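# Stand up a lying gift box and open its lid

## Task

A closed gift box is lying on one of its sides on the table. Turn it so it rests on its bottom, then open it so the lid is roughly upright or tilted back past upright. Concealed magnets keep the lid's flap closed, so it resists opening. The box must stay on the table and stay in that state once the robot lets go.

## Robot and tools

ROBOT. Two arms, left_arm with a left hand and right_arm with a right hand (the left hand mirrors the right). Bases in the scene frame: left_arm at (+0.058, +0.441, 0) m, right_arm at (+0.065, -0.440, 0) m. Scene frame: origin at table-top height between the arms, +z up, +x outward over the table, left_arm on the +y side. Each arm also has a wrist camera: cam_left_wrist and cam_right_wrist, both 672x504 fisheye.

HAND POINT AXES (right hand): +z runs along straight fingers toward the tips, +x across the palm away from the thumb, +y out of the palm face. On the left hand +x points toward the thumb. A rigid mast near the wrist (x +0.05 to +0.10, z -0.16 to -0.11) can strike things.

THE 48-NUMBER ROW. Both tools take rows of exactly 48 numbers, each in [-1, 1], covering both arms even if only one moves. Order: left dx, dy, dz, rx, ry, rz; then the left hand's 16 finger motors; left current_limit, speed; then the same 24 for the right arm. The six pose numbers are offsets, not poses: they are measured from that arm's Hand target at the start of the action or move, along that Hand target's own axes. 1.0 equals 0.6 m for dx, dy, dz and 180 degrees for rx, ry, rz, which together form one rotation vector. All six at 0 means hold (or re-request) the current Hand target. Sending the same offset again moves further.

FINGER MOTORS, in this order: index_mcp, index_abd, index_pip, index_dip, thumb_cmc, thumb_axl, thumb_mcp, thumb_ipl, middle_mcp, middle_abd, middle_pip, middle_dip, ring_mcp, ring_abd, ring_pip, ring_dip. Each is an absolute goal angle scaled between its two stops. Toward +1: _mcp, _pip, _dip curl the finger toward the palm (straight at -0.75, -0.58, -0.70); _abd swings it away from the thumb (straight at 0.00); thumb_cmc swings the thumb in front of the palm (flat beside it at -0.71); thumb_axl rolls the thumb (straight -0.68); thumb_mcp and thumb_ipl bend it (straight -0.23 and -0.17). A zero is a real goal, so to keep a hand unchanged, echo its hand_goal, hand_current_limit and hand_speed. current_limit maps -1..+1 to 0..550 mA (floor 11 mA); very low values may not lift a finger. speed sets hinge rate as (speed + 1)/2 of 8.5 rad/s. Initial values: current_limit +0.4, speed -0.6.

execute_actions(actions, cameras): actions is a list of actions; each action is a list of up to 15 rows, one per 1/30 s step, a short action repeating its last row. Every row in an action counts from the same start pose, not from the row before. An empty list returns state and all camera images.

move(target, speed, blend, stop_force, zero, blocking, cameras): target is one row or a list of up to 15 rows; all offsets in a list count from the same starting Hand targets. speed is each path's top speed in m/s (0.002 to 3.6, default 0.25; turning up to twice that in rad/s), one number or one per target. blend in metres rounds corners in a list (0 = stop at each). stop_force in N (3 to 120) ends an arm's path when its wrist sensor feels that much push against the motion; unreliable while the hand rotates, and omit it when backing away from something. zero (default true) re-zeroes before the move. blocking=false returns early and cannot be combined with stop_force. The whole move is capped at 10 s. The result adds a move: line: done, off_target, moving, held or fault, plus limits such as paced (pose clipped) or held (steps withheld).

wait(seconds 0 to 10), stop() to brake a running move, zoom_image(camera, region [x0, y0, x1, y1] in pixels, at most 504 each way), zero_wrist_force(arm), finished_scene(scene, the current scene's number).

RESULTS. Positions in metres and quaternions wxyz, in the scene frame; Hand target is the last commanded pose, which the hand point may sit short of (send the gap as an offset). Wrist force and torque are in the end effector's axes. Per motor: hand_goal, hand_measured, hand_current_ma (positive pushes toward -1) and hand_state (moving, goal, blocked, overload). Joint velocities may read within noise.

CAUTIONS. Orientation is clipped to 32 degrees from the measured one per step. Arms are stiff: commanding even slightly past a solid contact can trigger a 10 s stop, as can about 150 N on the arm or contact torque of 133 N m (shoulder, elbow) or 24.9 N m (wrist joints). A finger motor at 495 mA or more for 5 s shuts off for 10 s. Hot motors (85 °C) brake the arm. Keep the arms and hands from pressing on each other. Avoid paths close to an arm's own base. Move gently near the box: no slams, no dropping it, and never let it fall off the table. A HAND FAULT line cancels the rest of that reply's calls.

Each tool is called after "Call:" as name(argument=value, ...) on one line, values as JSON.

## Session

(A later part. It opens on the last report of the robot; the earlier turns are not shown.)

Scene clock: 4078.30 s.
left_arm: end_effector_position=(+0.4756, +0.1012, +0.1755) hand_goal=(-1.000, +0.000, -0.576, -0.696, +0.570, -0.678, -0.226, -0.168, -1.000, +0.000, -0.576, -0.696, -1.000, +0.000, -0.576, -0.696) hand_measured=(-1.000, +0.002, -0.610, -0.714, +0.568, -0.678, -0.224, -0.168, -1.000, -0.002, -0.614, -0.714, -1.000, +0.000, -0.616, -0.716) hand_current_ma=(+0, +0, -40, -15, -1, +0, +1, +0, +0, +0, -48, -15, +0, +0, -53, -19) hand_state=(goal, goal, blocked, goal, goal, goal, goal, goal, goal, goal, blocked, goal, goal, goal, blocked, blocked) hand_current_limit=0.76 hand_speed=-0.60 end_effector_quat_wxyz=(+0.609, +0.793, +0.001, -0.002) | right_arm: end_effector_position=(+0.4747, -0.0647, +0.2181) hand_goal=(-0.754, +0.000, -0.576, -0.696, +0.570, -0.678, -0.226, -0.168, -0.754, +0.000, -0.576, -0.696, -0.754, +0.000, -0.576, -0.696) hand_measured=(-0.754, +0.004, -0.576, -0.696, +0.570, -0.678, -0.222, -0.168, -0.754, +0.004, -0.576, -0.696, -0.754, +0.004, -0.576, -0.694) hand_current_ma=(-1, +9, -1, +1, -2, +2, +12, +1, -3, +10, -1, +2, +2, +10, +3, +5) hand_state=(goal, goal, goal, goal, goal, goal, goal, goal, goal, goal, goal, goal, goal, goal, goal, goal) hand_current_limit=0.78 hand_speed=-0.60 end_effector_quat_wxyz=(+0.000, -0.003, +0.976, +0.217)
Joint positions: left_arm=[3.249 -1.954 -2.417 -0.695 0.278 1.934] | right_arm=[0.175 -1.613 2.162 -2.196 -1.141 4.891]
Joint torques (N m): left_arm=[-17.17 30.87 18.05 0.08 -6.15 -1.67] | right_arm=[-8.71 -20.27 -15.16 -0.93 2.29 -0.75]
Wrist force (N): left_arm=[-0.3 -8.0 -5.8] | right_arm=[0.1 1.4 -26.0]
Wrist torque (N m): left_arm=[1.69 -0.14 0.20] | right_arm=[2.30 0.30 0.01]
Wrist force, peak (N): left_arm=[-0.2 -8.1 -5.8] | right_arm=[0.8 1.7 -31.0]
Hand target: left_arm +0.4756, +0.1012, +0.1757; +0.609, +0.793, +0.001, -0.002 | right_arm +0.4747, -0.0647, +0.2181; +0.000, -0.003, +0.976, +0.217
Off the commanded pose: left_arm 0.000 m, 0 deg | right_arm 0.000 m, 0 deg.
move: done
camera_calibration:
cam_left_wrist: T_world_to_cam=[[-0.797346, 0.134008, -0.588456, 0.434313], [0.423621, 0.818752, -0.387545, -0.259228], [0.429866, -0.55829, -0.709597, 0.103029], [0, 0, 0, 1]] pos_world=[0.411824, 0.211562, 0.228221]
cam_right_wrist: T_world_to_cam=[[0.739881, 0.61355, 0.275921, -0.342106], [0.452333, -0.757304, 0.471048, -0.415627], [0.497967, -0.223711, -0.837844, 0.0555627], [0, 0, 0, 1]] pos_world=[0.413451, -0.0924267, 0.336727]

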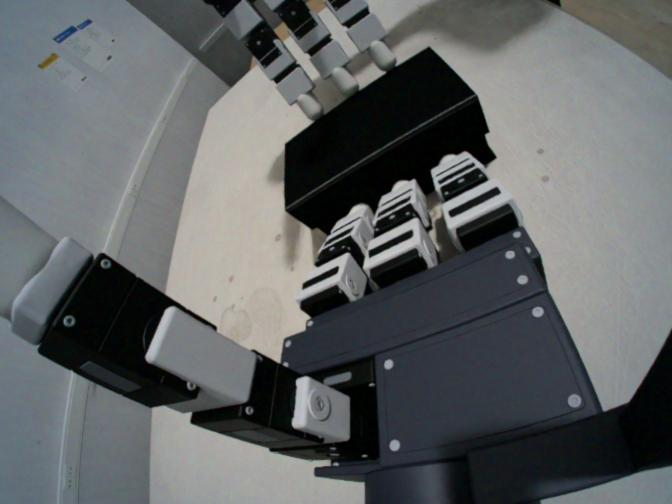

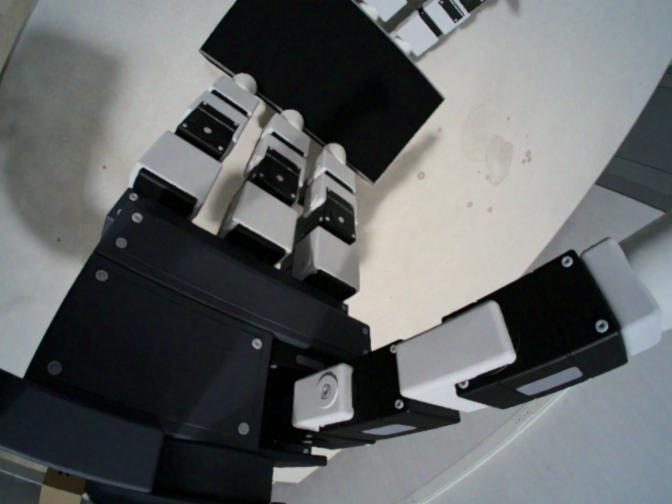

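Call:
move(target=[[0,0,0,0,0,0,-1,0,-0.576,-0.696,0.571,-0.678,-0.226,-0.168,-1,0,-0.576,-0.696,-1,0,-0.576,-0.696,0.76,-0.6,0,0.005,0.05,0,0,0,-0.754,0,-0.576,-0.696,0.571,-0.678,-0.226,-0.168,-0.754,0,-0.576,-0.696,-0.754,0,-0.576,-0.696,0.78,-0.6]], speed=0.01, stop_force=35)

Call:
move(target=[[0,0.014,-0.0006,0,0,0,-1,0,-0.576,-0.696,0.571,-0.678,-0.226,-0.168,-1,0,-0.576,-0.696,-1,0,-0.576,-0.696,0.76,-0.6,0,0,0,0,0,0,-0.754,0,-0.576,-0.696,0.571,-0.678,-0.226,-0.168,-0.754,0,-0.576,-0.696,-0.754,0,-0.576,-0.696,0.78,-0.6]], speed=0.01, cameras=["all"])

Call:
zoom_image(camera="cam_left_wrist", region=[220, 0, 520, 220])

Scene clock: 4089.00 s.
left_arm: end_effector_position=(+0.4756, +0.1012, +0.1757) hand_goal=(-1.000, +0.000, -0.576, -0.696, +0.570, -0.678, -0.226, -0.168, -1.000, +0.000, -0.576, -0.696, -1.000, +0.000, -0.576, -0.696) hand_measured=(-1.000, +0.002, -0.610, -0.714, +0.568, -0.678, -0.224, -0.168, -1.000, -0.002, -0.614, -0.714, -1.000, +0.000, -0.616, -0.718) hand_current_ma=(+0, +0, -43, -16, -1, +0, +1, +0, +0, +0, -51, -16, +0, +0, -55, -20) hand_state=(goal, goal, blocked, goal, goal, goal, goal, goal, goal, goal, blocked, goal, goal, goal, blocked, blocked) hand_current_limit=0.76 hand_speed=-0.60 end_effector_quat_wxyz=(+0.609, +0.793, +0.001, -0.002) | right_arm: end_effector_position=(+0.4749, -0.0639, +0.2170) hand_goal=(-0.754, +0.000, -0.576, -0.696, +0.570, -0.678, -0.226, -0.168, -0.754, +0.000, -0.576, -0.696, -0.754, +0.000, -0.576, -0.696) hand_measured=(-0.756, +0.010, -0.578, -0.696, +0.570, -0.678, -0.222, -0.168, -0.758, +0.010, -0.576, -0.696, -0.756, +0.010, -0.576, -0.694) hand_current_ma=(-8, +27, -4, +1, -2, +2, +12, +1, -10, +28, -3, +2, -5, +28, +1, +5) hand_state=(goal, goal, goal, goal, goal, goal, goal, goal, goal, goal, goal, goal, goal, goal, goal, goal) hand_current_limit=0.78 hand_speed=-0.60 end_effector_quat_wxyz=(+0.000, -0.003, +0.976, +0.217)
Joint positions: left_arm=[3.249 -1.954 -2.417 -0.696 0.278 1.933] | right_arm=[0.176 -1.61 2.163 -2.202 -1.141 4.893]
Joint torques (N m): left_arm=[-17.04 30.83 17.06 0.05 -4.42 -1.76] | right_arm=[-4.54 -8.24 -4.28 4.92 0.38 -0.78]
Wrist force (N): left_arm=[-0.1 -8.6 -5.8] | right_arm=[1.0 1.4 -61.5]
Wrist torque (N m): left_arm=[1.68 -0.15 0.24] | right_arm=[5.03 1.20 0.07]
Wrist force, peak (N): left_arm=[-0.3 -8.6 -6.1] | right_arm=[0.1 1.0 -72.5]
Hand target: left_arm +0.4756, +0.1012, +0.1757; +0.609, +0.793, +0.001, -0.002 | right_arm +0.4749, -0.0639, +0.2171; +0.000, -0.003, +0.976, +0.217 (not the last commanded pose)
Off the commanded pose: left_arm 0.000 m, 0 deg | right_arm 0.029 m, 0 deg.
move: contact (right_arm)

Scene clock: 4090.17 s.
left_arm: end_effector_position=(+0.4756, +0.0994, +0.1837) hand_goal=(-1.000, +0.000, -0.576, -0.696, +0.570, -0.678, -0.226, -0.168, -1.000, +0.000, -0.576, -0.696, -1.000, +0.000, -0.576, -0.696) hand_measured=(-1.000, +0.002, -0.632, -0.728, +0.568, -0.678, -0.224, -0.168, -1.000, -0.002, -0.638, -0.726, -1.000, +0.000, -0.640, -0.730) hand_current_ma=(+0, +0, -95, -37, -1, +0, +1, +0, +0, +0, -108, -34, +0, +0, -113, -41) hand_state=(goal, goal, blocked, blocked, goal, goal, goal, goal, goal, goal, blocked, blocked, goal, goal, blocked, blocked) hand_current_limit=0.76 hand_speed=-0.60 end_effector_quat_wxyz=(+0.609, +0.793, +0.001, -0.002) | right_arm: end_effector_position=(+0.4749, -0.0639, +0.2171) hand_goal=(-0.754, +0.000, -0.576, -0.696, +0.570, -0.678, -0.226, -0.168, -0.754, +0.000, -0.576, -0.696, -0.754, +0.000, -0.576, -0.696) hand_measured=(-0.756, +0.010, -0.578, -0.696, +0.570, -0.678, -0.222, -0.168, -0.758, +0.010, -0.576, -0.696, -0.756, +0.010, -0.576, -0.694) hand_current_ma=(-8, +27, -4, +1, -2, +2, +12, +1, -11, +28, -3, +2, -5, +28, +1, +5) hand_state=(goal, goal, goal, goal, goal, goal, goal, goal, goal, goal, goal, goal, goal, goal, goal, goal) hand_current_limit=0.78 hand_speed=-0.60 end_effector_quat_wxyz=(+0.000, -0.003, +0.976, +0.217)
Joint positions: left_arm=[3.244 -1.932 -2.415 -0.704 0.276 1.917] | right_arm=[0.176 -1.61 2.163 -2.202 -1.141 4.893]
Joint torques (N m): left_arm=[-18.89 31.68 18.64 0.3 -7.6 -1.65] | right_arm=[-2.82 -6.44 -3.98 4.22 2.3 -0.76]
Wrist force (N): left_arm=[-0.3 -13.2 -10.6] | right_arm=[1.2 1.0 -64.7]
Wrist torque (N m): left_arm=[2.61 -0.24 0.34] | right_arm=[5.38 1.29 0.08]
Wrist force, peak (N): left_arm=[-0.5 -13.1 -10.9] | right_arm=[0.9 0.7 -64.9]
Hand target: left_arm +0.4756, +0.0993, +0.1839; +0.609, +0.793, +0.001, -0.002 | right_arm +0.4749, -0.0639, +0.2171; +0.000, -0.003, +0.976, +0.217
Off the commanded pose: left_arm 0.000 m, 0 deg | right_arm 0.000 m, 0 deg.
move: done
camera_calibration:
cam_left_wrist: T_world_to_cam=[[-0.797346, 0.134008, -0.588456, 0.439439], [0.423621, 0.818752, -0.387545, -0.254538], [0.429866, -0.55829, -0.709597, 0.107913], [0, 0, 0, 1]] pos_world=[0.411824, 0.209762, 0.236521]
cam_right_wrist: T_world_to_cam=[[0.739844, 0.613304, 0.276567, -0.34253], [0.451835, -0.757529, 0.471163, -0.414477], [0.498474, -0.223624, -0.837566, 0.0544526], [0, 0, 0, 1]] pos_world=[0.413551, -0.0917265, 0.335627]

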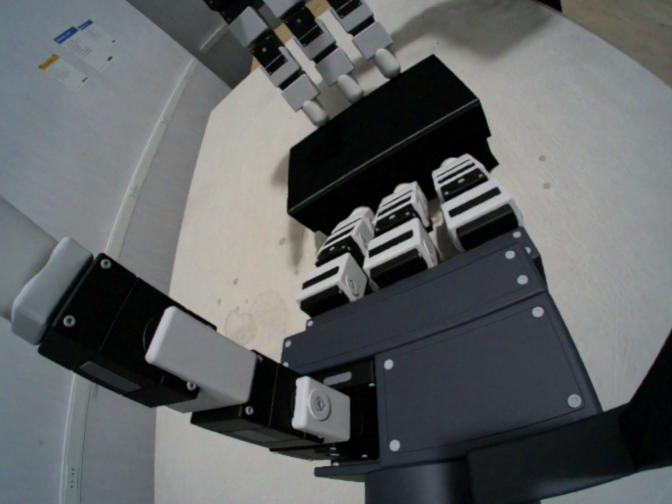

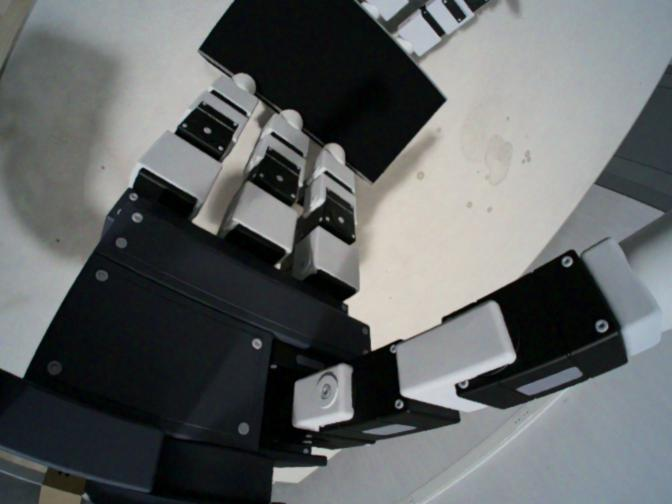

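Scaled by 1.680 from the camera's 672x504 image, which has a finer 960x720 frame.

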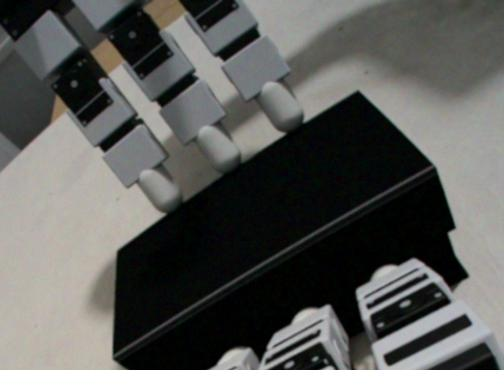

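Call:
move(target=[[0,0.0165,-0.0033,0,0,0,-1,0,-0.576,-0.696,0.571,-0.678,-0.226,-0.168,-1,0,-0.576,-0.696,-1,0,-0.576,-0.696,0.76,-0.6,0,0,0,0,0,0,-0.754,0,-0.576,-0.696,0.571,-0.678,-0.226,-0.168,-0.754,0,-0.576,-0.696,-0.754,0,-0.576,-0.696,0.78,-0.6]], speed=0.01, cameras=["all"])

Call:
zoom_image(camera="cam_left_wrist", region=[400, 50, 520, 180])

Scene clock: 4104.17 s.
left_arm: end_effector_position=(+0.4756, +0.0987, +0.1938) hand_goal=(-1.000, +0.000, -0.576, -0.696, +0.570, -0.678, -0.226, -0.168, -1.000, +0.000, -0.576, -0.696, -1.000, +0.000, -0.576, -0.696) hand_measured=(-1.002, +0.002, -0.646, -0.736, +0.568, -0.678, -0.224, -0.168, -1.002, -0.002, -0.652, -0.734, -1.002, +0.000, -0.654, -0.738) hand_current_ma=(+0, +0, -135, -56, -1, +0, +1, +0, +0, +0, -152, -50, +0, +0, -158, -60) hand_state=(goal, goal, blocked, blocked, goal, goal, goal, goal, goal, goal, blocked, blocked, goal, goal, blocked, blocked) hand_current_limit=0.76 hand_speed=-0.60 end_effector_quat_wxyz=(+0.609, +0.793, +0.001, -0.002) | right_arm: end_effector_position=(+0.4749, -0.0639, +0.2171) hand_goal=(-0.754, +0.000, -0.576, -0.696, +0.570, -0.678, -0.226, -0.168, -0.754, +0.000, -0.576, -0.696, -0.754, +0.000, -0.576, -0.696) hand_measured=(-0.758, +0.010, -0.578, -0.696, +0.570, -0.678, -0.222, -0.168, -0.758, +0.010, -0.578, -0.696, -0.756, +0.010, -0.576, -0.694) hand_current_ma=(-11, +27, -4, +1, -2, +2, +12, +1, -13, +28, -3, +2, -7, +28, +1, +5) hand_state=(goal, goal, goal, goal, goal, goal, goal, goal, goal, goal, goal, goal, goal, goal, goal, goal) hand_current_limit=0.78 hand_speed=-0.60 end_effector_quat_wxyz=(+0.000, -0.003, +0.976, +0.217)
Joint positions: left_arm=[3.243 -1.9 -2.412 -0.732 0.276 1.911] | right_arm=[0.176 -1.61 2.163 -2.202 -1.141 4.893]
Joint torques (N m): left_arm=[-19.17 32.38 19.92 0.36 -9.09 -1.58] | right_arm=[0.6 -0.3 1.54 1.6 2.48 -0.7]
Wrist force (N): left_arm=[-0.1 -17.4 -9.4] | right_arm=[1.3 0.8 -69.8]
Wrist torque (N m): left_arm=[2.78 -0.22 0.44] | right_arm=[5.79 1.45 0.08]
Wrist force, peak (N): left_arm=[-0.3 -17.5 -9.8] | right_arm=[1.4 0.6 -69.8]
Hand target: left_arm +0.4756, +0.0987, +0.1940; +0.609, +0.793, +0.001, -0.002 | right_arm +0.4749, -0.0639, +0.2171; +0.000, -0.003, +0.976, +0.217
Off the commanded pose: left_arm 0.000 m, 0 deg | right_arm 0.000 m, 0 deg.
move: done
camera_calibration:
cam_left_wrist: T_world_to_cam=[[-0.797346, 0.134008, -0.588456, 0.445556], [0.423621, 0.818752, -0.387545, -0.250093], [0.429866, -0.55829, -0.709597, 0.114646], [0, 0, 0, 1]] pos_world=[0.411924, 0.209062, 0.246621]
cam_right_wrist: T_world_to_cam=[[0.739844, 0.613304, 0.276567, -0.34253], [0.451835, -0.757529, 0.471163, -0.414477], [0.498474, -0.223624, -0.837566, 0.0544526], [0, 0, 0, 1]] pos_world=[0.413551, -0.0917265, 0.335627]

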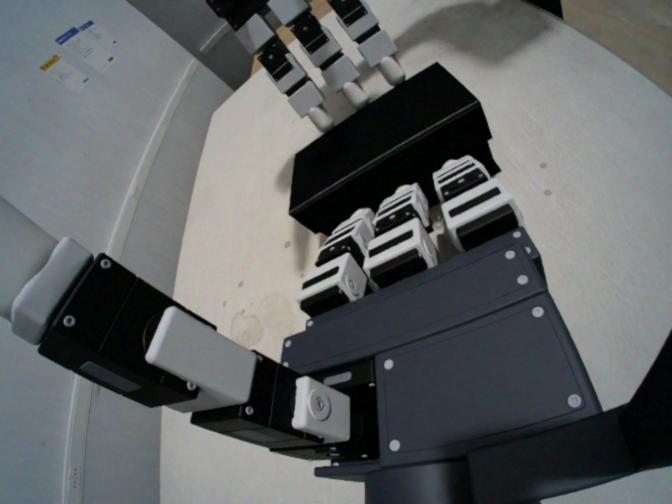

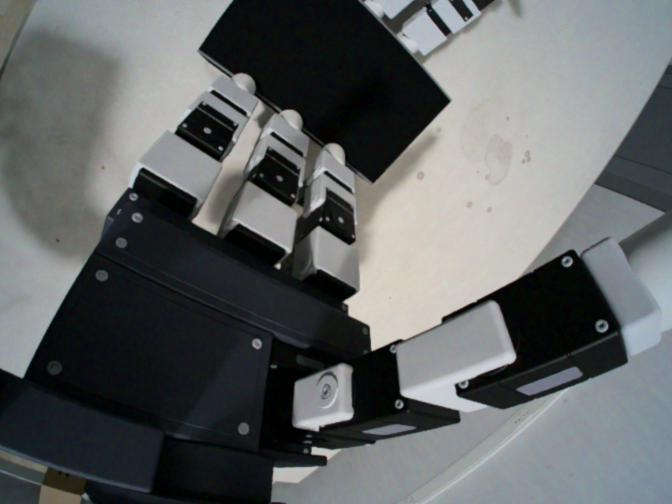

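Scaled by 3.877 from the camera's 672x504 image, which has a finer 960x720 frame.

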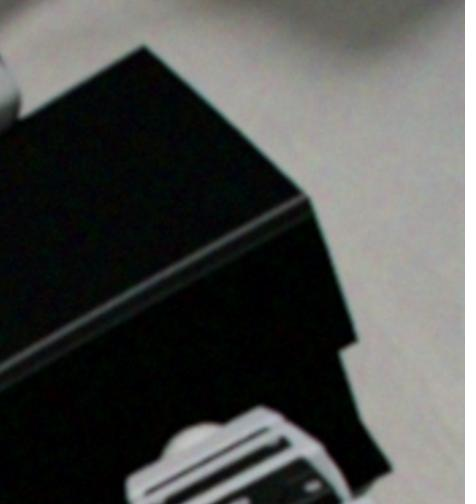

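Call:
move(target=[[0,0,0,0,0,0,-1,0,-0.576,-0.696,0.571,-0.678,-0.226,-0.168,-1,0,-0.576,-0.696,-1,0,-0.576,-0.696,0.76,-0.6,0,0,-0.004,0,0,0,-0.754,0,-0.576,-0.696,0.571,-0.678,-0.226,-0.168,-0.754,0,-0.576,-0.696,-0.754,0,-0.576,-0.696,0.78,-0.6]], speed=0.01)

Call:
move(target=[[0,0.0165,-0.0033,0,0,0,-1,0,-0.576,-0.696,0.571,-0.678,-0.226,-0.168,-1,0,-0.576,-0.696,-1,0,-0.576,-0.696,0.76,-0.6,0,0,0,0,0,0,-0.754,0,-0.576,-0.696,0.571,-0.678,-0.226,-0.168,-0.754,0,-0.576,-0.696,-0.754,0,-0.576,-0.696,0.78,-0.6]], speed=0.01, cameras=["all"])

Call:
zoom_image(camera="cam_left_wrist", region=[400, 50, 520, 180])

Scene clock: 4127.27 s.
left_arm: end_effector_position=(+0.4757, +0.0987, +0.1940) hand_goal=(-1.000, +0.000, -0.576, -0.696, +0.570, -0.678, -0.226, -0.168, -1.000, +0.000, -0.576, -0.696, -1.000, +0.000, -0.576, -0.696) hand_measured=(-1.000, +0.002, -0.640, -0.730, +0.568, -0.678, -0.224, -0.168, -1.000, +0.000, -0.644, -0.728, -1.000, +0.000, -0.646, -0.732) hand_current_ma=(+0, +0, -113, -42, -1, +0, +1, +0, +0, +0, -128, -39, +0, +0, -132, -47) hand_state=(goal, goal, blocked, blocked, goal, goal, goal, goal, goal, goal, blocked, blocked, goal, goal, blocked, blocked) hand_current_limit=0.76 hand_speed=-0.60 end_effector_quat_wxyz=(+0.609, +0.793, +0.001, -0.002) | right_arm: end_effector_position=(+0.4749, -0.0649, +0.2192) hand_goal=(-0.754, +0.000, -0.576, -0.696, +0.570, -0.678, -0.226, -0.168, -0.754, +0.000, -0.576, -0.696, -0.754, +0.000, -0.576, -0.696) hand_measured=(-0.760, +0.004, -0.578, -0.696, +0.570, -0.678, -0.222, -0.168, -0.762, +0.004, -0.580, -0.696, -0.760, +0.004, -0.578, -0.696) hand_current_ma=(-26, +12, -9, -1, -2, +2, +12, +1, -26, +13, -10, -1, -19, +13, -7, +1) hand_state=(goal, goal, goal, goal, goal, goal, goal, goal, goal, goal, goal, goal, goal, goal, goal, goal) hand_current_limit=0.78 hand_speed=-0.60 end_effector_quat_wxyz=(+0.000, -0.003, +0.976, +0.217)
Joint positions: left_arm=[3.243 -1.9 -2.412 -0.733 0.276 1.911] | right_arm=[0.174 -1.615 2.16 -2.194 -1.14 4.89]
Joint torques (N m): left_arm=[-18.21 27.13 16.82 0.16 -2.77 1.78] | right_arm=[-9.66 -25.47 -20.89 1.49 3.47 -0.64]
Wrist force (N): left_arm=[-0.7 -4.5 -11.2] | right_arm=[0.8 0.4 -20.2]
Wrist torque (N m): left_arm=[1.98 -0.35 0.08] | right_arm=[1.94 0.27 0.11]
Wrist force, peak (N): left_arm=[-0.1 -17.7 -9.9] | right_arm=[1.4 0.5 -70.2]
Hand target: left_arm +0.4756, +0.0987, +0.1940; +0.609, +0.793, +0.001, -0.002 | right_arm +0.4749, -0.0649, +0.2192; +0.000, -0.003, +0.976, +0.217
Off the commanded pose: left_arm 0.000 m, 0 deg | right_arm 0.000 m, 0 deg.
move: done

Scene clock: 4128.63 s.
left_arm: end_effector_position=(+0.4757, +0.0981, +0.2039) hand_goal=(-1.000, +0.000, -0.576, -0.696, +0.570, -0.678, -0.226, -0.168, -1.000, +0.000, -0.576, -0.696, -1.000, +0.000, -0.576, -0.696) hand_measured=(-1.000, +0.002, -0.640, -0.730, +0.568, -0.678, -0.224, -0.168, -1.000, +0.000, -0.644, -0.728, -1.000, +0.000, -0.646, -0.732) hand_current_ma=(+0, +0, -111, -41, -1, +0, +1, +0, +0, +0, -126, -38, +0, +0, -131, -46) hand_state=(goal, goal, blocked, blocked, goal, goal, goal, goal, goal, goal, blocked, blocked, goal, goal, blocked, blocked) hand_current_limit=0.76 hand_speed=-0.60 end_effector_quat_wxyz=(+0.609, +0.793, +0.001, -0.002) | right_arm: end_effector_position=(+0.4749, -0.0649, +0.2193) hand_goal=(-0.754, +0.000, -0.576, -0.696, +0.570, -0.678, -0.226, -0.168, -0.754, +0.000, -0.576, -0.696, -0.754, +0.000, -0.576, -0.696) hand_measured=(-0.766, +0.006, -0.582, -0.698, +0.570, -0.678, -0.222, -0.168, -0.766, +0.006, -0.582, -0.698, -0.764, +0.006, -0.582, -0.698) hand_current_ma=(-45, +15, -21, -5, -2, +2, +12, +1, -45, +16, -23, -7, -37, +16, -19, -4) hand_state=(goal, goal, goal, goal, goal, goal, goal, goal, goal, goal, goal, goal, goal, goal, goal, goal) hand_current_limit=0.78 hand_speed=-0.60 end_effector_quat_wxyz=(+0.001, -0.003, +0.976, +0.217)
Joint positions: left_arm=[3.241 -1.87 -2.408 -0.762 0.275 1.905] | right_arm=[0.174 -1.615 2.16 -2.194 -1.14 4.89]
Joint torques (N m): left_arm=[-18.03 29.82 20.28 0.23 -6.32 -1.56] | right_arm=[-5.44 -13.84 -9.32 1.99 2.21 -0.78]
Wrist force (N): left_arm=[-0.5 -8.4 -8.5] | right_arm=[1.5 0.3 -34.2]
Wrist torque (N m): left_arm=[1.97 -0.28 0.18] | right_arm=[3.14 0.58 0.17]
Wrist force, peak (N): left_arm=[-0.7 -8.6 -8.5] | right_arm=[1.5 0.4 -34.3]
Hand target: left_arm +0.4757, +0.0981, +0.2040; +0.609, +0.793, +0.001, -0.002 | right_arm +0.4749, -0.0649, +0.2192; +0.000, -0.003, +0.976, +0.217
Off the commanded pose: left_arm 0.000 m, 0 deg | right_arm 0.000 m, 0 deg.
move: done
camera_calibration:
cam_left_wrist: T_world_to_cam=[[-0.797346, 0.134008, -0.588456, 0.451521], [0.423621, 0.818752, -0.387545, -0.245726], [0.429866, -0.55829, -0.709597, 0.121407], [0, 0, 0, 1]] pos_world=[0.411924, 0.208462, 0.256621]
cam_right_wrist: T_world_to_cam=[[0.739778, 0.613332, 0.276682, -0.342534], [0.451848, -0.757538, 0.471137, -0.416269], [0.49856, -0.223518, -0.837542, 0.0560377], [0, 0, 0, 1]] pos_world=[0.413551, -0.0927266, 0.337826]

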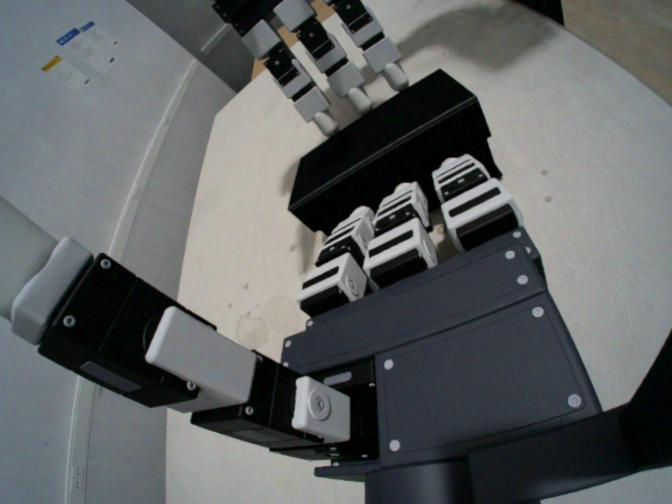

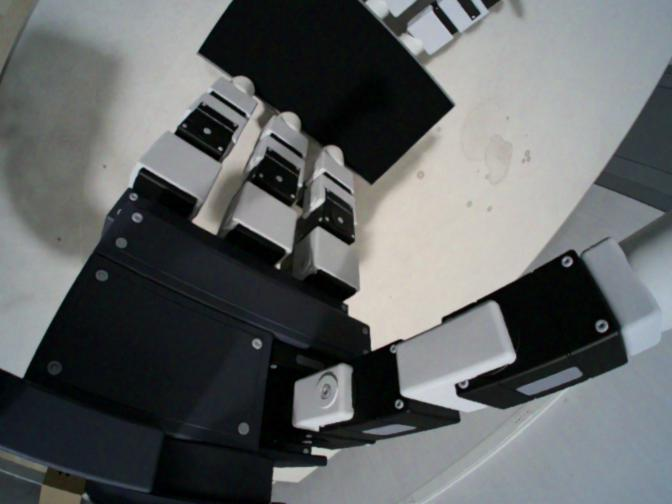

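Scaled by 3.877 from the camera's 672x504 image, which has a finer 960x720 frame.

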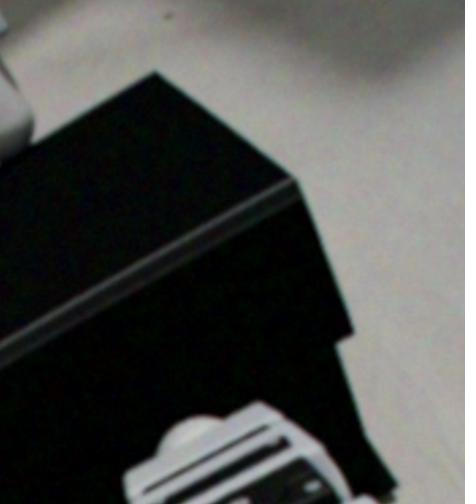

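Call:
move(target=[[0,0.003,-0.001,0,0,0,-1,0,-0.576,-0.696,0.571,-0.678,-0.226,-0.168,-1,0,-0.576,-0.696,-1,0,-0.576,-0.696,0.76,-0.6,0,0,-0.01,0,0,0,-0.754,0,-0.576,-0.696,0.571,-0.678,-0.226,-0.168,-0.754,0,-0.576,-0.696,-0.754,0,-0.576,-0.696,0.78,-0.6],[0,0.03,-0.01,0,0,0,-1,0,-0.576,-0.696,0.571,-0.678,-0.226,-0.168,-1,0,-0.576,-0.696,-1,0,-0.576,-0.696,0.76,-0.6,0,-0.0287,-0.0962,0,0,0,-0.754,0,-0.576,-0.696,0.571,-0.678,-0.226,-0.168,-0.754,0,-0.576,-0.696,-0.754,0,-0.576,-0.696,0.78,-0.6]], speed=[0.02, 0.04], blend=0.002, cameras=["all"])

Call:
zoom_image(camera="cam_left_wrist", region=[260, 50, 520, 250])

Scene clock: 4158.23 s.
left_arm: end_effector_position=(+0.4758, +0.0992, +0.2229) hand_goal=(-1.000, +0.000, -0.576, -0.696, +0.570, -0.678, -0.226, -0.168, -1.000, +0.000, -0.576, -0.696, -1.000, +0.000, -0.576, -0.696) hand_measured=(-1.000, +0.002, -0.584, -0.700, +0.568, -0.678, -0.224, -0.168, -1.000, +0.000, -0.586, -0.702, -1.000, +0.000, -0.588, -0.702) hand_current_ma=(+0, +0, -3, -1, -1, +0, +1, +0, +0, +0, -6, -2, +0, +0, -8, -3) hand_state=(goal, goal, goal, goal, goal, goal, goal, goal, goal, goal, goal, goal, goal, goal, goal, goal) hand_current_limit=0.76 hand_speed=-0.60 end_effector_quat_wxyz=(+0.609, +0.793, +0.001, -0.002) | right_arm: end_effector_position=(+0.4750, -0.1049, +0.2642) hand_goal=(-0.754, +0.000, -0.576, -0.696, +0.570, -0.678, -0.226, -0.168, -0.754, +0.000, -0.576, -0.696, -0.754, +0.000, -0.576, -0.696) hand_measured=(-0.764, +0.002, -0.580, -0.700, +0.570, -0.678, -0.222, -0.168, -0.762, +0.002, -0.580, -0.698, -0.762, +0.002, -0.580, -0.700) hand_current_ma=(-33, +4, -13, -9, -2, +2, +12, +1, -26, +5, -12, -9, -27, +7, -13, -9) hand_state=(goal, goal, goal, goal, goal, goal, goal, goal, goal, goal, goal, goal, goal, goal, goal, goal) hand_current_limit=0.78 hand_speed=-0.60 end_effector_quat_wxyz=(+0.000, -0.003, +0.976, +0.217)
Joint positions: left_arm=[3.244 -1.808 -2.397 -0.845 0.276 1.916] | right_arm=[0.077 -1.721 2.113 -1.995 -1.135 4.783]
Joint torques (N m): left_arm=[15.04 26.42 20.18 -0.03 -0.25 2.09] | right_arm=[-12.06 -30.03 -28.22 -0.36 3.42 -0.84]
Wrist force (N): left_arm=[0.1 -0.2 -0.9] | right_arm=[0.1 1.4 -1.2]
Wrist torque (N m): left_arm=[0.47 -0.10 -0.02] | right_arm=[0.38 -0.04 0.08]
Wrist force, peak (N): left_arm=[-0.6 -8.6 -8.7] | right_arm=[1.2 0.4 -34.5]
Hand target: left_arm +0.4758, +0.0992, +0.2230; +0.609, +0.793, +0.001, -0.002 | right_arm +0.4750, -0.1049, +0.2642; +0.000, -0.003, +0.976, +0.217
Off the commanded pose: left_arm 0.000 m, 0 deg | right_arm 0.000 m, 0 deg.
move: done
camera_calibration:
cam_left_wrist: T_world_to_cam=[[-0.797346, 0.134008, -0.588456, 0.462679], [0.423621, 0.818752, -0.387545, -0.239349], [0.429866, -0.55829, -0.709597, 0.135588], [0, 0, 0, 1]] pos_world=[0.412024, 0.209662, 0.275721]
cam_right_wrist: T_world_to_cam=[[0.739807, 0.61332, 0.27663, -0.330492], [0.451811, -0.75752, 0.471201, -0.467776], [0.49855, -0.223614, -0.837523, 0.0846373], [0, 0, 0, 1]] pos_world=[0.413651, -0.132727, 0.382726]

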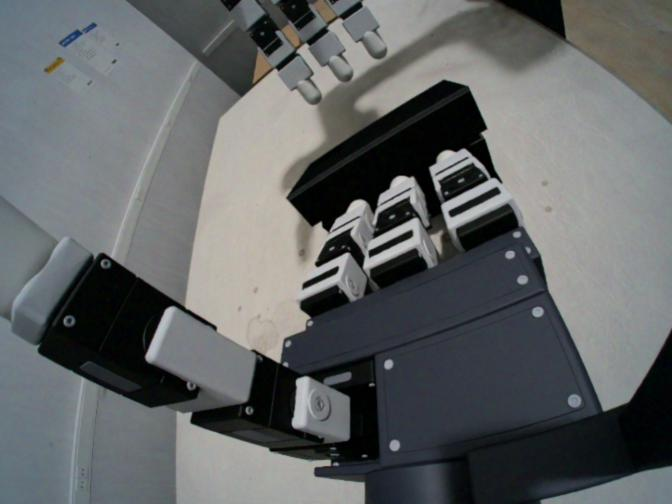

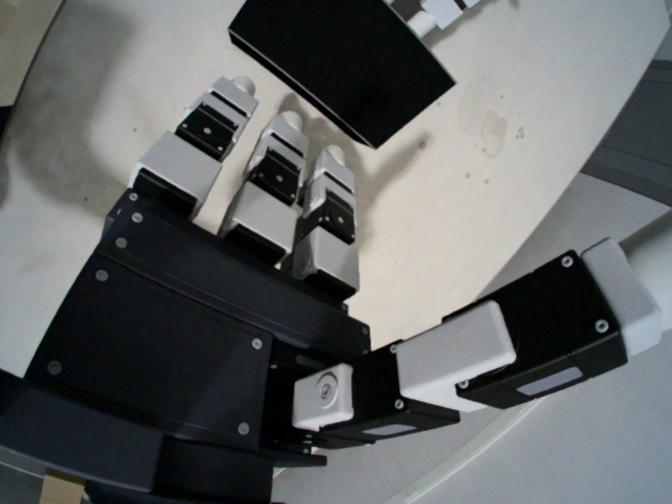

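Scaled by 1.938 from the camera's 672x504 image, which has a finer 960x720 frame.

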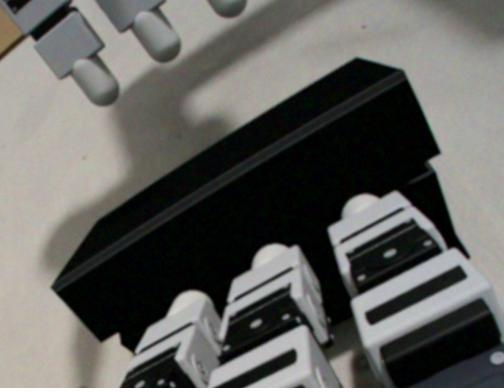

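Call:
move(target=[[0,0.0433,-0.015,0,0,0,-1,0,-0.576,-0.696,0.571,-0.678,-0.226,-0.168,-1,0,-0.576,-0.696,-1,0,-0.576,-0.696,0.76,-0.6,0,0,0,0,0,0,-0.754,0,-0.576,-0.696,0.571,-0.678,-0.226,-0.168,-0.754,0,-0.576,-0.696,-0.754,0,-0.576,-0.696,0.78,-0.6],[0,0.1105,0.0033,0,0,0,-1,0,-0.576,-0.696,0.571,-0.678,-0.226,-0.168,-1,0,-0.576,-0.696,-1,0,-0.576,-0.696,0.76,-0.6,0,0,0,0,0,0,-0.754,0,-0.576,-0.696,0.571,-0.678,-0.226,-0.168,-0.754,0,-0.576,-0.696,-0.754,0,-0.576,-0.696,0.78,-0.6],[0,0.168,0.0397,0,0,0,-1,0,-0.576,-0.696,0.571,-0.678,-0.226,-0.168,-1,0,-0.576,-0.696,-1,0,-0.576,-0.696,0.76,-0.6,0,0,0,0,0,0,-0.754,0,-0.576,-0.696,0.571,-0.678,-0.226,-0.168,-0.754,0,-0.576,-0.696,-0.754,0,-0.576,-0.696,0.78,-0.6]], speed=0.04, blend=[0.008, 0.008, 0], cameras=["all"])

Scene clock: 4179.23 s.
left_arm: end_effector_position=(+0.4760, +0.0503, +0.3142) hand_goal=(-1.000, +0.000, -0.576, -0.696, +0.570, -0.678, -0.226, -0.168, -1.000, +0.000, -0.576, -0.696, -1.000, +0.000, -0.576, -0.696) hand_measured=(-1.000, +0.002, -0.582, -0.700, +0.568, -0.678, -0.224, -0.168, -1.000, +0.000, -0.582, -0.700, -1.000, +0.000, -0.582, -0.700) hand_current_ma=(+0, +0, -2, -1, -1, +0, +1, +0, +0, +0, -3, -1, +0, +0, -3, -1) hand_state=(goal, goal, goal, goal, goal, goal, goal, goal, goal, goal, goal, goal, goal, goal, goal, goal) hand_current_limit=0.76 hand_speed=-0.60 end_effector_quat_wxyz=(+0.609, +0.793, +0.001, -0.002) | right_arm: end_effector_position=(+0.4750, -0.1049, +0.2642) hand_goal=(-0.754, +0.000, -0.576, -0.696, +0.570, -0.678, -0.226, -0.168, -0.754, +0.000, -0.576, -0.696, -0.754, +0.000, -0.576, -0.696) hand_measured=(-0.764, +0.002, -0.580, -0.700, +0.570, -0.678, -0.222, -0.168, -0.762, +0.002, -0.580, -0.698, -0.762, +0.002, -0.580, -0.700) hand_current_ma=(-33, +4, -13, -9, -2, +2, +12, +1, -26, +5, -12, -9, -27, +7, -13, -9) hand_state=(goal, goal, goal, goal, goal, goal, goal, goal, goal, goal, goal, goal, goal, goal, goal, goal) hand_current_limit=0.78 hand_speed=-0.60 end_effector_quat_wxyz=(+0.000, -0.003, +0.976, +0.217)
Joint positions: left_arm=[3.119 -1.697 -2.332 -0.567 0.262 1.447] | right_arm=[0.076 -1.722 2.113 -1.994 -1.135 4.783]
Joint torques (N m): left_arm=[-13.85 12.86 10.52 4.28 -0.38 -1.83] | right_arm=[-13.08 -29.98 -28.15 -0.23 3.31 -0.75]
Wrist force (N): left_arm=[0.1 0.2 -1.0] | right_arm=[0.4 1.5 -1.4]
Wrist torque (N m): left_arm=[0.39 -0.05 0.07] | right_arm=[0.40 -0.08 0.11]
Wrist force, peak (N): left_arm=[0.6 0.0 -1.3] | right_arm=[0.3 1.8 -1.4]
Hand target: left_arm +0.4761, +0.0503, +0.3142; +0.609, +0.793, +0.001, -0.002 | right_arm +0.4750, -0.1049, +0.2642; +0.000, -0.003, +0.976, +0.217
Off the commanded pose: left_arm 0.000 m, 0 deg | right_arm 0.000 m, 0 deg.
move: done
camera_calibration:
cam_left_wrist: T_world_to_cam=[[-0.797333, 0.134432, -0.588378, 0.523094], [0.423953, 0.818612, -0.387478, -0.164195], [0.429563, -0.558393, -0.709699, 0.173124], [0, 0, 0, 1]] pos_world=[0.412324, 0.160763, 0.367021]
cam_right_wrist: T_world_to_cam=[[0.739844, 0.613304, 0.276567, -0.330513], [0.451835, -0.757529, 0.471163, -0.46782], [0.498474, -0.223624, -0.837566, 0.0847673], [0, 0, 0, 1]] pos_world=[0.413651, -0.132726, 0.382827]

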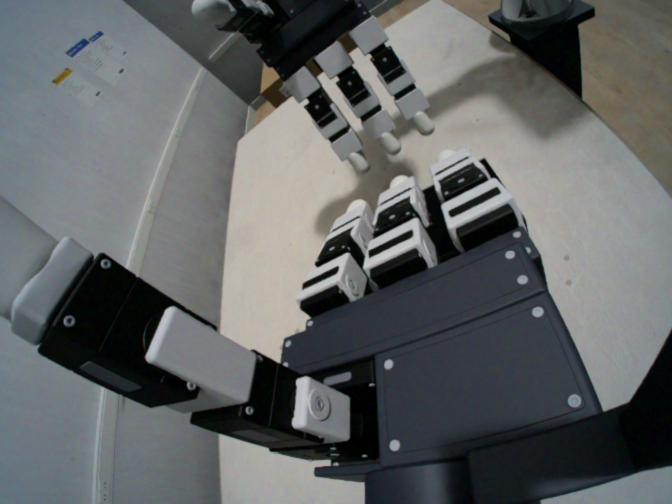

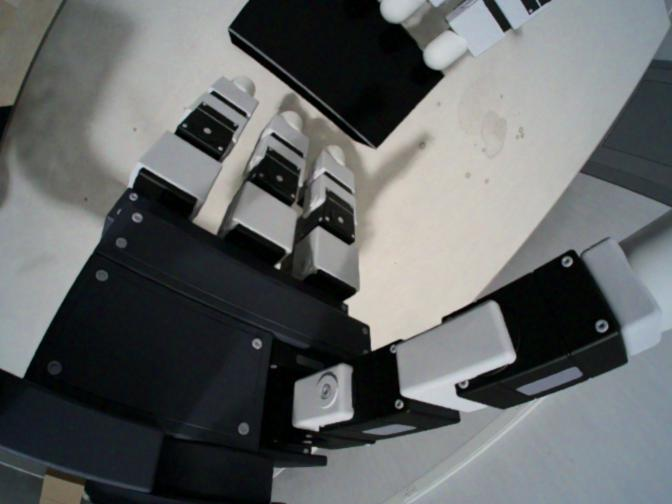

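Call:
move(target=[[0,-0.0335,-0.1251,0,0,0,-1,0,-0.576,-0.696,0.571,-0.678,-0.226,-0.168,-1,0,-0.576,-0.696,-1,0,-0.576,-0.696,0.76,-0.6,0,0,0,0,0,0,-0.754,0,-0.576,-0.696,0.571,-0.678,-0.226,-0.168,-0.754,0,-0.576,-0.696,-0.754,0,-0.576,-0.696,0.78,-0.6],[0,-0.2843,-0.0579,0,0,0,-1,0,-0.576,-0.696,0.571,-0.678,-0.226,-0.168,-1,0,-0.576,-0.696,-1,0,-0.576,-0.696,0.76,-0.6,0,0.0295,0.0803,0,0,0,-0.754,0,-0.576,-0.696,0.571,-0.678,-0.226,-0.168,-0.754,0,-0.576,-0.696,-0.754,0,-0.576,-0.696,0.78,-0.6]], speed=0.15)

Call:
move(target=[[0,0.0108,0.0403,0,0,0,-1,0,-0.576,-0.696,0.571,-0.678,-0.226,-0.168,-1,0,-0.576,-0.696,-1,0,-0.576,-0.696,0.76,-0.6,0,0,0,0,0,0,-0.754,0,-0.576,-0.696,0.571,-0.678,-0.226,-0.168,-0.754,0,-0.576,-0.696,-0.754,0,-0.576,-0.696,0.78,-0.6]], speed=0.04, stop_force=4)

Call:
move(target=[[0,0,0,0,0,0,-1,0,-0.576,-0.696,0.571,-0.678,-0.226,-0.168,-1,0,-0.576,-0.696,-1,0,-0.576,-0.696,0.76,-0.6,0,-0.0176,0.0378,0,0,0,-0.754,0,-0.576,-0.696,0.571,-0.678,-0.226,-0.168,-0.754,0,-0.576,-0.696,-0.754,0,-0.576,-0.696,0.78,-0.6]], speed=0.025, stop_force=6, cameras=["all"])

Call:
zoom_image(camera="cam_right_wrist", region=[190, 0, 450, 200])

Scene clock: 4240.33 s.
left_arm: end_effector_position=(+0.4755, +0.1278, +0.1584) hand_goal=(-1.000, +0.000, -0.576, -0.696, +0.570, -0.678, -0.226, -0.168, -1.000, +0.000, -0.576, -0.696, -1.000, +0.000, -0.576, -0.696) hand_measured=(-1.000, +0.002, -0.582, -0.700, +0.568, -0.678, -0.224, -0.168, -1.000, +0.000, -0.582, -0.700, -1.000, +0.000, -0.582, -0.700) hand_current_ma=(+0, +0, -2, -1, -1, +0, +1, +0, +0, +0, -3, -1, +0, +0, -3, -1) hand_state=(goal, goal, goal, goal, goal, goal, goal, goal, goal, goal, goal, goal, goal, goal, goal, goal) hand_current_limit=0.76 hand_speed=-0.60 end_effector_quat_wxyz=(+0.609, +0.793, +0.001, -0.002) | right_arm: end_effector_position=(+0.4749, -0.0685, +0.2281) hand_goal=(-0.754, +0.000, -0.576, -0.696, +0.570, -0.678, -0.226, -0.168, -0.754, +0.000, -0.576, -0.696, -0.754, +0.000, -0.576, -0.696) hand_measured=(-0.762, +0.002, -0.580, -0.700, +0.570, -0.678, -0.222, -0.168, -0.762, +0.002, -0.580, -0.698, -0.762, +0.002, -0.580, -0.700) hand_current_ma=(-33, +4, -13, -9, -2, +2, +12, +1, -26, +5, -12, -9, -26, +7, -13, -9) hand_state=(goal, goal, goal, goal, goal, goal, goal, goal, goal, goal, goal, goal, goal, goal, goal, goal) hand_current_limit=0.78 hand_speed=-0.60 end_effector_quat_wxyz=(+0.000, -0.003, +0.976, +0.217)
Joint positions: left_arm=[3.318 -1.954 -2.407 -0.912 0.309 2.149] | right_arm=[0.166 -1.632 2.149 -2.161 -1.14 4.881]
Joint torques (N m): left_arm=[-14.16 17.33 2.67 3.44 -3.26 -1.67] | right_arm=[12.02 -4.43 -15.36 -4.73 -1.26 1.76]
Wrist force (N): left_arm=[-0.2 0.4 -1.1] | right_arm=[0.1 1.5 -1.3]
Wrist torque (N m): left_arm=[0.50 -0.04 0.02] | right_arm=[0.40 -0.03 -0.04]
Wrist force, peak (N): left_arm=[0.1 0.8 -1.5] | right_arm=[0.0 1.7 -1.8]
Hand target: left_arm +0.4755, +0.1277, +0.1584; +0.609, +0.793, +0.001, -0.002 | right_arm +0.4749, -0.0685, +0.2281; +0.000, -0.003, +0.976, +0.217
Off the commanded pose: left_arm 0.000 m, 0 deg | right_arm 0.000 m, 0 deg.
move: done

Scene clock: 4242.20 s.
left_arm: end_effector_position=(+0.4755, +0.1027, +0.1584) hand_goal=(-1.000, +0.000, -0.576, -0.696, +0.570, -0.678, -0.226, -0.168, -1.000, +0.000, -0.576, -0.696, -1.000, +0.000, -0.576, -0.696) hand_measured=(-1.000, +0.002, -0.582, -0.700, +0.568, -0.678, -0.224, -0.168, -1.000, +0.000, -0.582, -0.700, -1.000, +0.000, -0.582, -0.700) hand_current_ma=(+0, +0, -2, -1, -1, +0, +1, +0, +0, +0, -3, -1, +0, +0, -3, -1) hand_state=(goal, goal, goal, goal, goal, goal, goal, goal, goal, goal, goal, goal, goal, goal, goal, goal) hand_current_limit=0.76 hand_speed=-0.60 end_effector_quat_wxyz=(+0.609, +0.793, +0.001, -0.002) | right_arm: end_effector_position=(+0.4749, -0.0685, +0.2281) hand_goal=(-0.754, +0.000, -0.576, -0.696, +0.570, -0.678, -0.226, -0.168, -0.754, +0.000, -0.576, -0.696, -0.754, +0.000, -0.576, -0.696) hand_measured=(-0.762, +0.002, -0.580, -0.700, +0.570, -0.678, -0.222, -0.168, -0.762, +0.002, -0.580, -0.698, -0.762, +0.002, -0.580, -0.700) hand_current_ma=(-33, +4, -13, -9, -2, +2, +12, +1, -26, +5, -12, -9, -26, +7, -13, -9) hand_state=(goal, goal, goal, goal, goal, goal, goal, goal, goal, goal, goal, goal, goal, goal, goal, goal) hand_current_limit=0.78 hand_speed=-0.60 end_effector_quat_wxyz=(+0.000, -0.003, +0.976, +0.217)
Joint positions: left_arm=[3.253 -2.008 -2.419 -0.652 0.279 1.947] | right_arm=[0.166 -1.632 2.149 -2.161 -1.14 4.881]
Joint torques (N m): left_arm=[-14 18.17 1.87 3.93 -3.37 -1.68] | right_arm=[11.37 -4.37 -15.69 -4.85 -1.27 1.71]
Wrist force (N): left_arm=[-0.2 0.2 -1.0] | right_arm=[0.3 1.5 -1.2]
Wrist torque (N m): left_arm=[0.42 -0.08 0.02] | right_arm=[0.39 -0.06 -0.02]
Wrist force, peak (N): left_arm=[-0.1 0.7 -1.3] | right_arm=[0.5 1.7 -1.4]
Hand target: left_arm +0.4755, +0.1027, +0.1584; +0.609, +0.793, +0.001, -0.002 | right_arm +0.4749, -0.0685, +0.2281; +0.000, -0.003, +0.976, +0.217
Off the commanded pose: left_arm 0.000 m, 0 deg | right_arm 0.000 m, 0 deg.
move: done

Scene clock: 4243.77 s.
left_arm: end_effector_position=(+0.4755, +0.1027, +0.1584) hand_goal=(-1.000, +0.000, -0.576, -0.696, +0.570, -0.678, -0.226, -0.168, -1.000, +0.000, -0.576, -0.696, -1.000, +0.000, -0.576, -0.696) hand_measured=(-1.000, +0.002, -0.582, -0.700, +0.568, -0.678, -0.224, -0.168, -1.000, +0.000, -0.582, -0.700, -1.000, +0.000, -0.582, -0.700) hand_current_ma=(+0, +0, -2, -1, -1, +0, +1, +0, +0, +0, -3, -1, +0, +0, -3, -1) hand_state=(goal, goal, goal, goal, goal, goal, goal, goal, goal, goal, goal, goal, goal, goal, goal, goal) hand_current_limit=0.76 hand_speed=-0.60 end_effector_quat_wxyz=(+0.609, +0.793, +0.001, -0.002) | right_arm: end_effector_position=(+0.4749, -0.0685, +0.2205) hand_goal=(-0.754, +0.000, -0.576, -0.696, +0.570, -0.678, -0.226, -0.168, -0.754, +0.000, -0.576, -0.696, -0.754, +0.000, -0.576, -0.696) hand_measured=(-0.756, +0.000, -0.578, -0.698, +0.570, -0.678, -0.222, -0.168, -0.754, +0.002, -0.576, -0.698, -0.756, +0.002, -0.578, -0.698) hand_current_ma=(-5, +1, -4, -6, -2, +2, +13, +1, -2, +3, -2, -5, -4, +4, -3, -5) hand_state=(goal, goal, goal, goal, goal, goal, goal, goal, goal, goal, goal, goal, goal, goal, goal, goal) hand_current_limit=0.78 hand_speed=-0.60 end_effector_quat_wxyz=(+0.000, -0.003, +0.976, +0.217)
Joint positions: left_arm=[3.253 -2.008 -2.419 -0.652 0.279 1.947] | right_arm=[0.166 -1.621 2.162 -2.184 -1.14 4.881]
Joint torques (N m): left_arm=[-14.55 18.66 2.44 4.02 -3.42 -1.79] | right_arm=[9.32 -34.55 -26.92 -0.16 -1.22 1.64]
Wrist force (N): left_arm=[-0.2 0.4 -1.0] | right_arm=[0.4 1.5 -1.4]
Wrist torque (N m): left_arm=[0.44 -0.07 0.02] | right_arm=[0.40 -0.07 0.00]
Wrist force, peak (N): left_arm=[0.0 0.5 -1.3] | right_arm=[1.3 2.0 -23.0]
Hand target: left_arm +0.4755, +0.1027, +0.1584; +0.609, +0.793, +0.001, -0.002 | right_arm +0.4749, -0.0685, +0.2205; +0.000, -0.003, +0.976, +0.217 (not the last commanded pose)
Off the commanded pose: left_arm 0.000 m, 0 deg | right_arm 0.017 m, 0 deg.
move: contact (right_arm)
camera_calibration:
cam_left_wrist: T_world_to_cam=[[-0.797346, 0.134008, -0.588456, 0.423957], [0.423621, 0.818752, -0.387545, -0.267123], [0.429866, -0.55829, -0.709597, 0.0918307], [0, 0, 0, 1]] pos_world=[0.411724, 0.213162, 0.211121]
cam_right_wrist: T_world_to_cam=[[0.73986, 0.613339, 0.276448, -0.340612], [0.451937, -0.757504, 0.471107, -0.419584], [0.498358, -0.223616, -0.837637, 0.0563445], [0, 0, 0, 1]] pos_world=[0.413551, -0.0963265, 0.339027]

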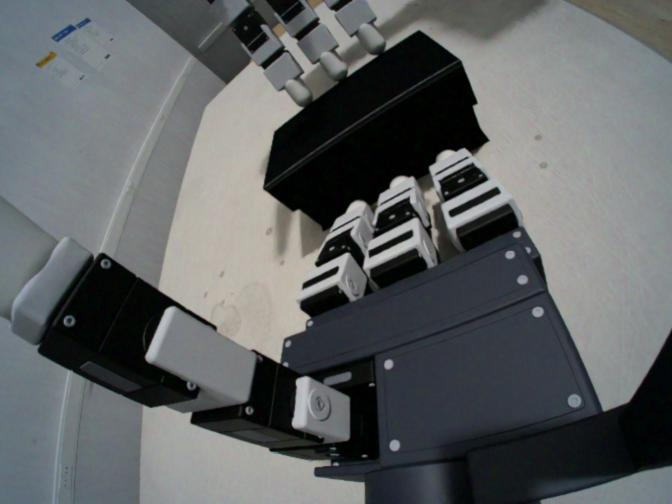

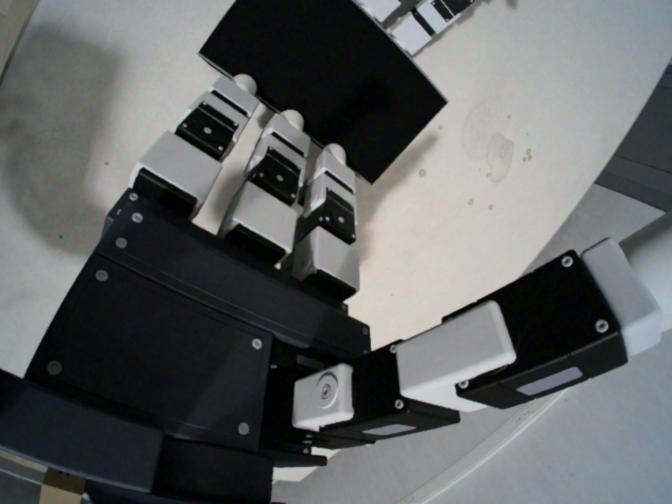

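Scaled by 1.938 from the camera's 672x504 image, which has a finer 960x720 frame.

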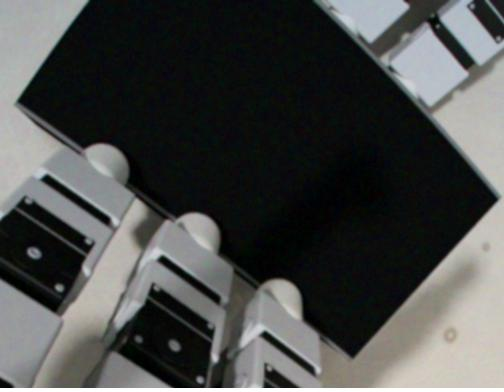

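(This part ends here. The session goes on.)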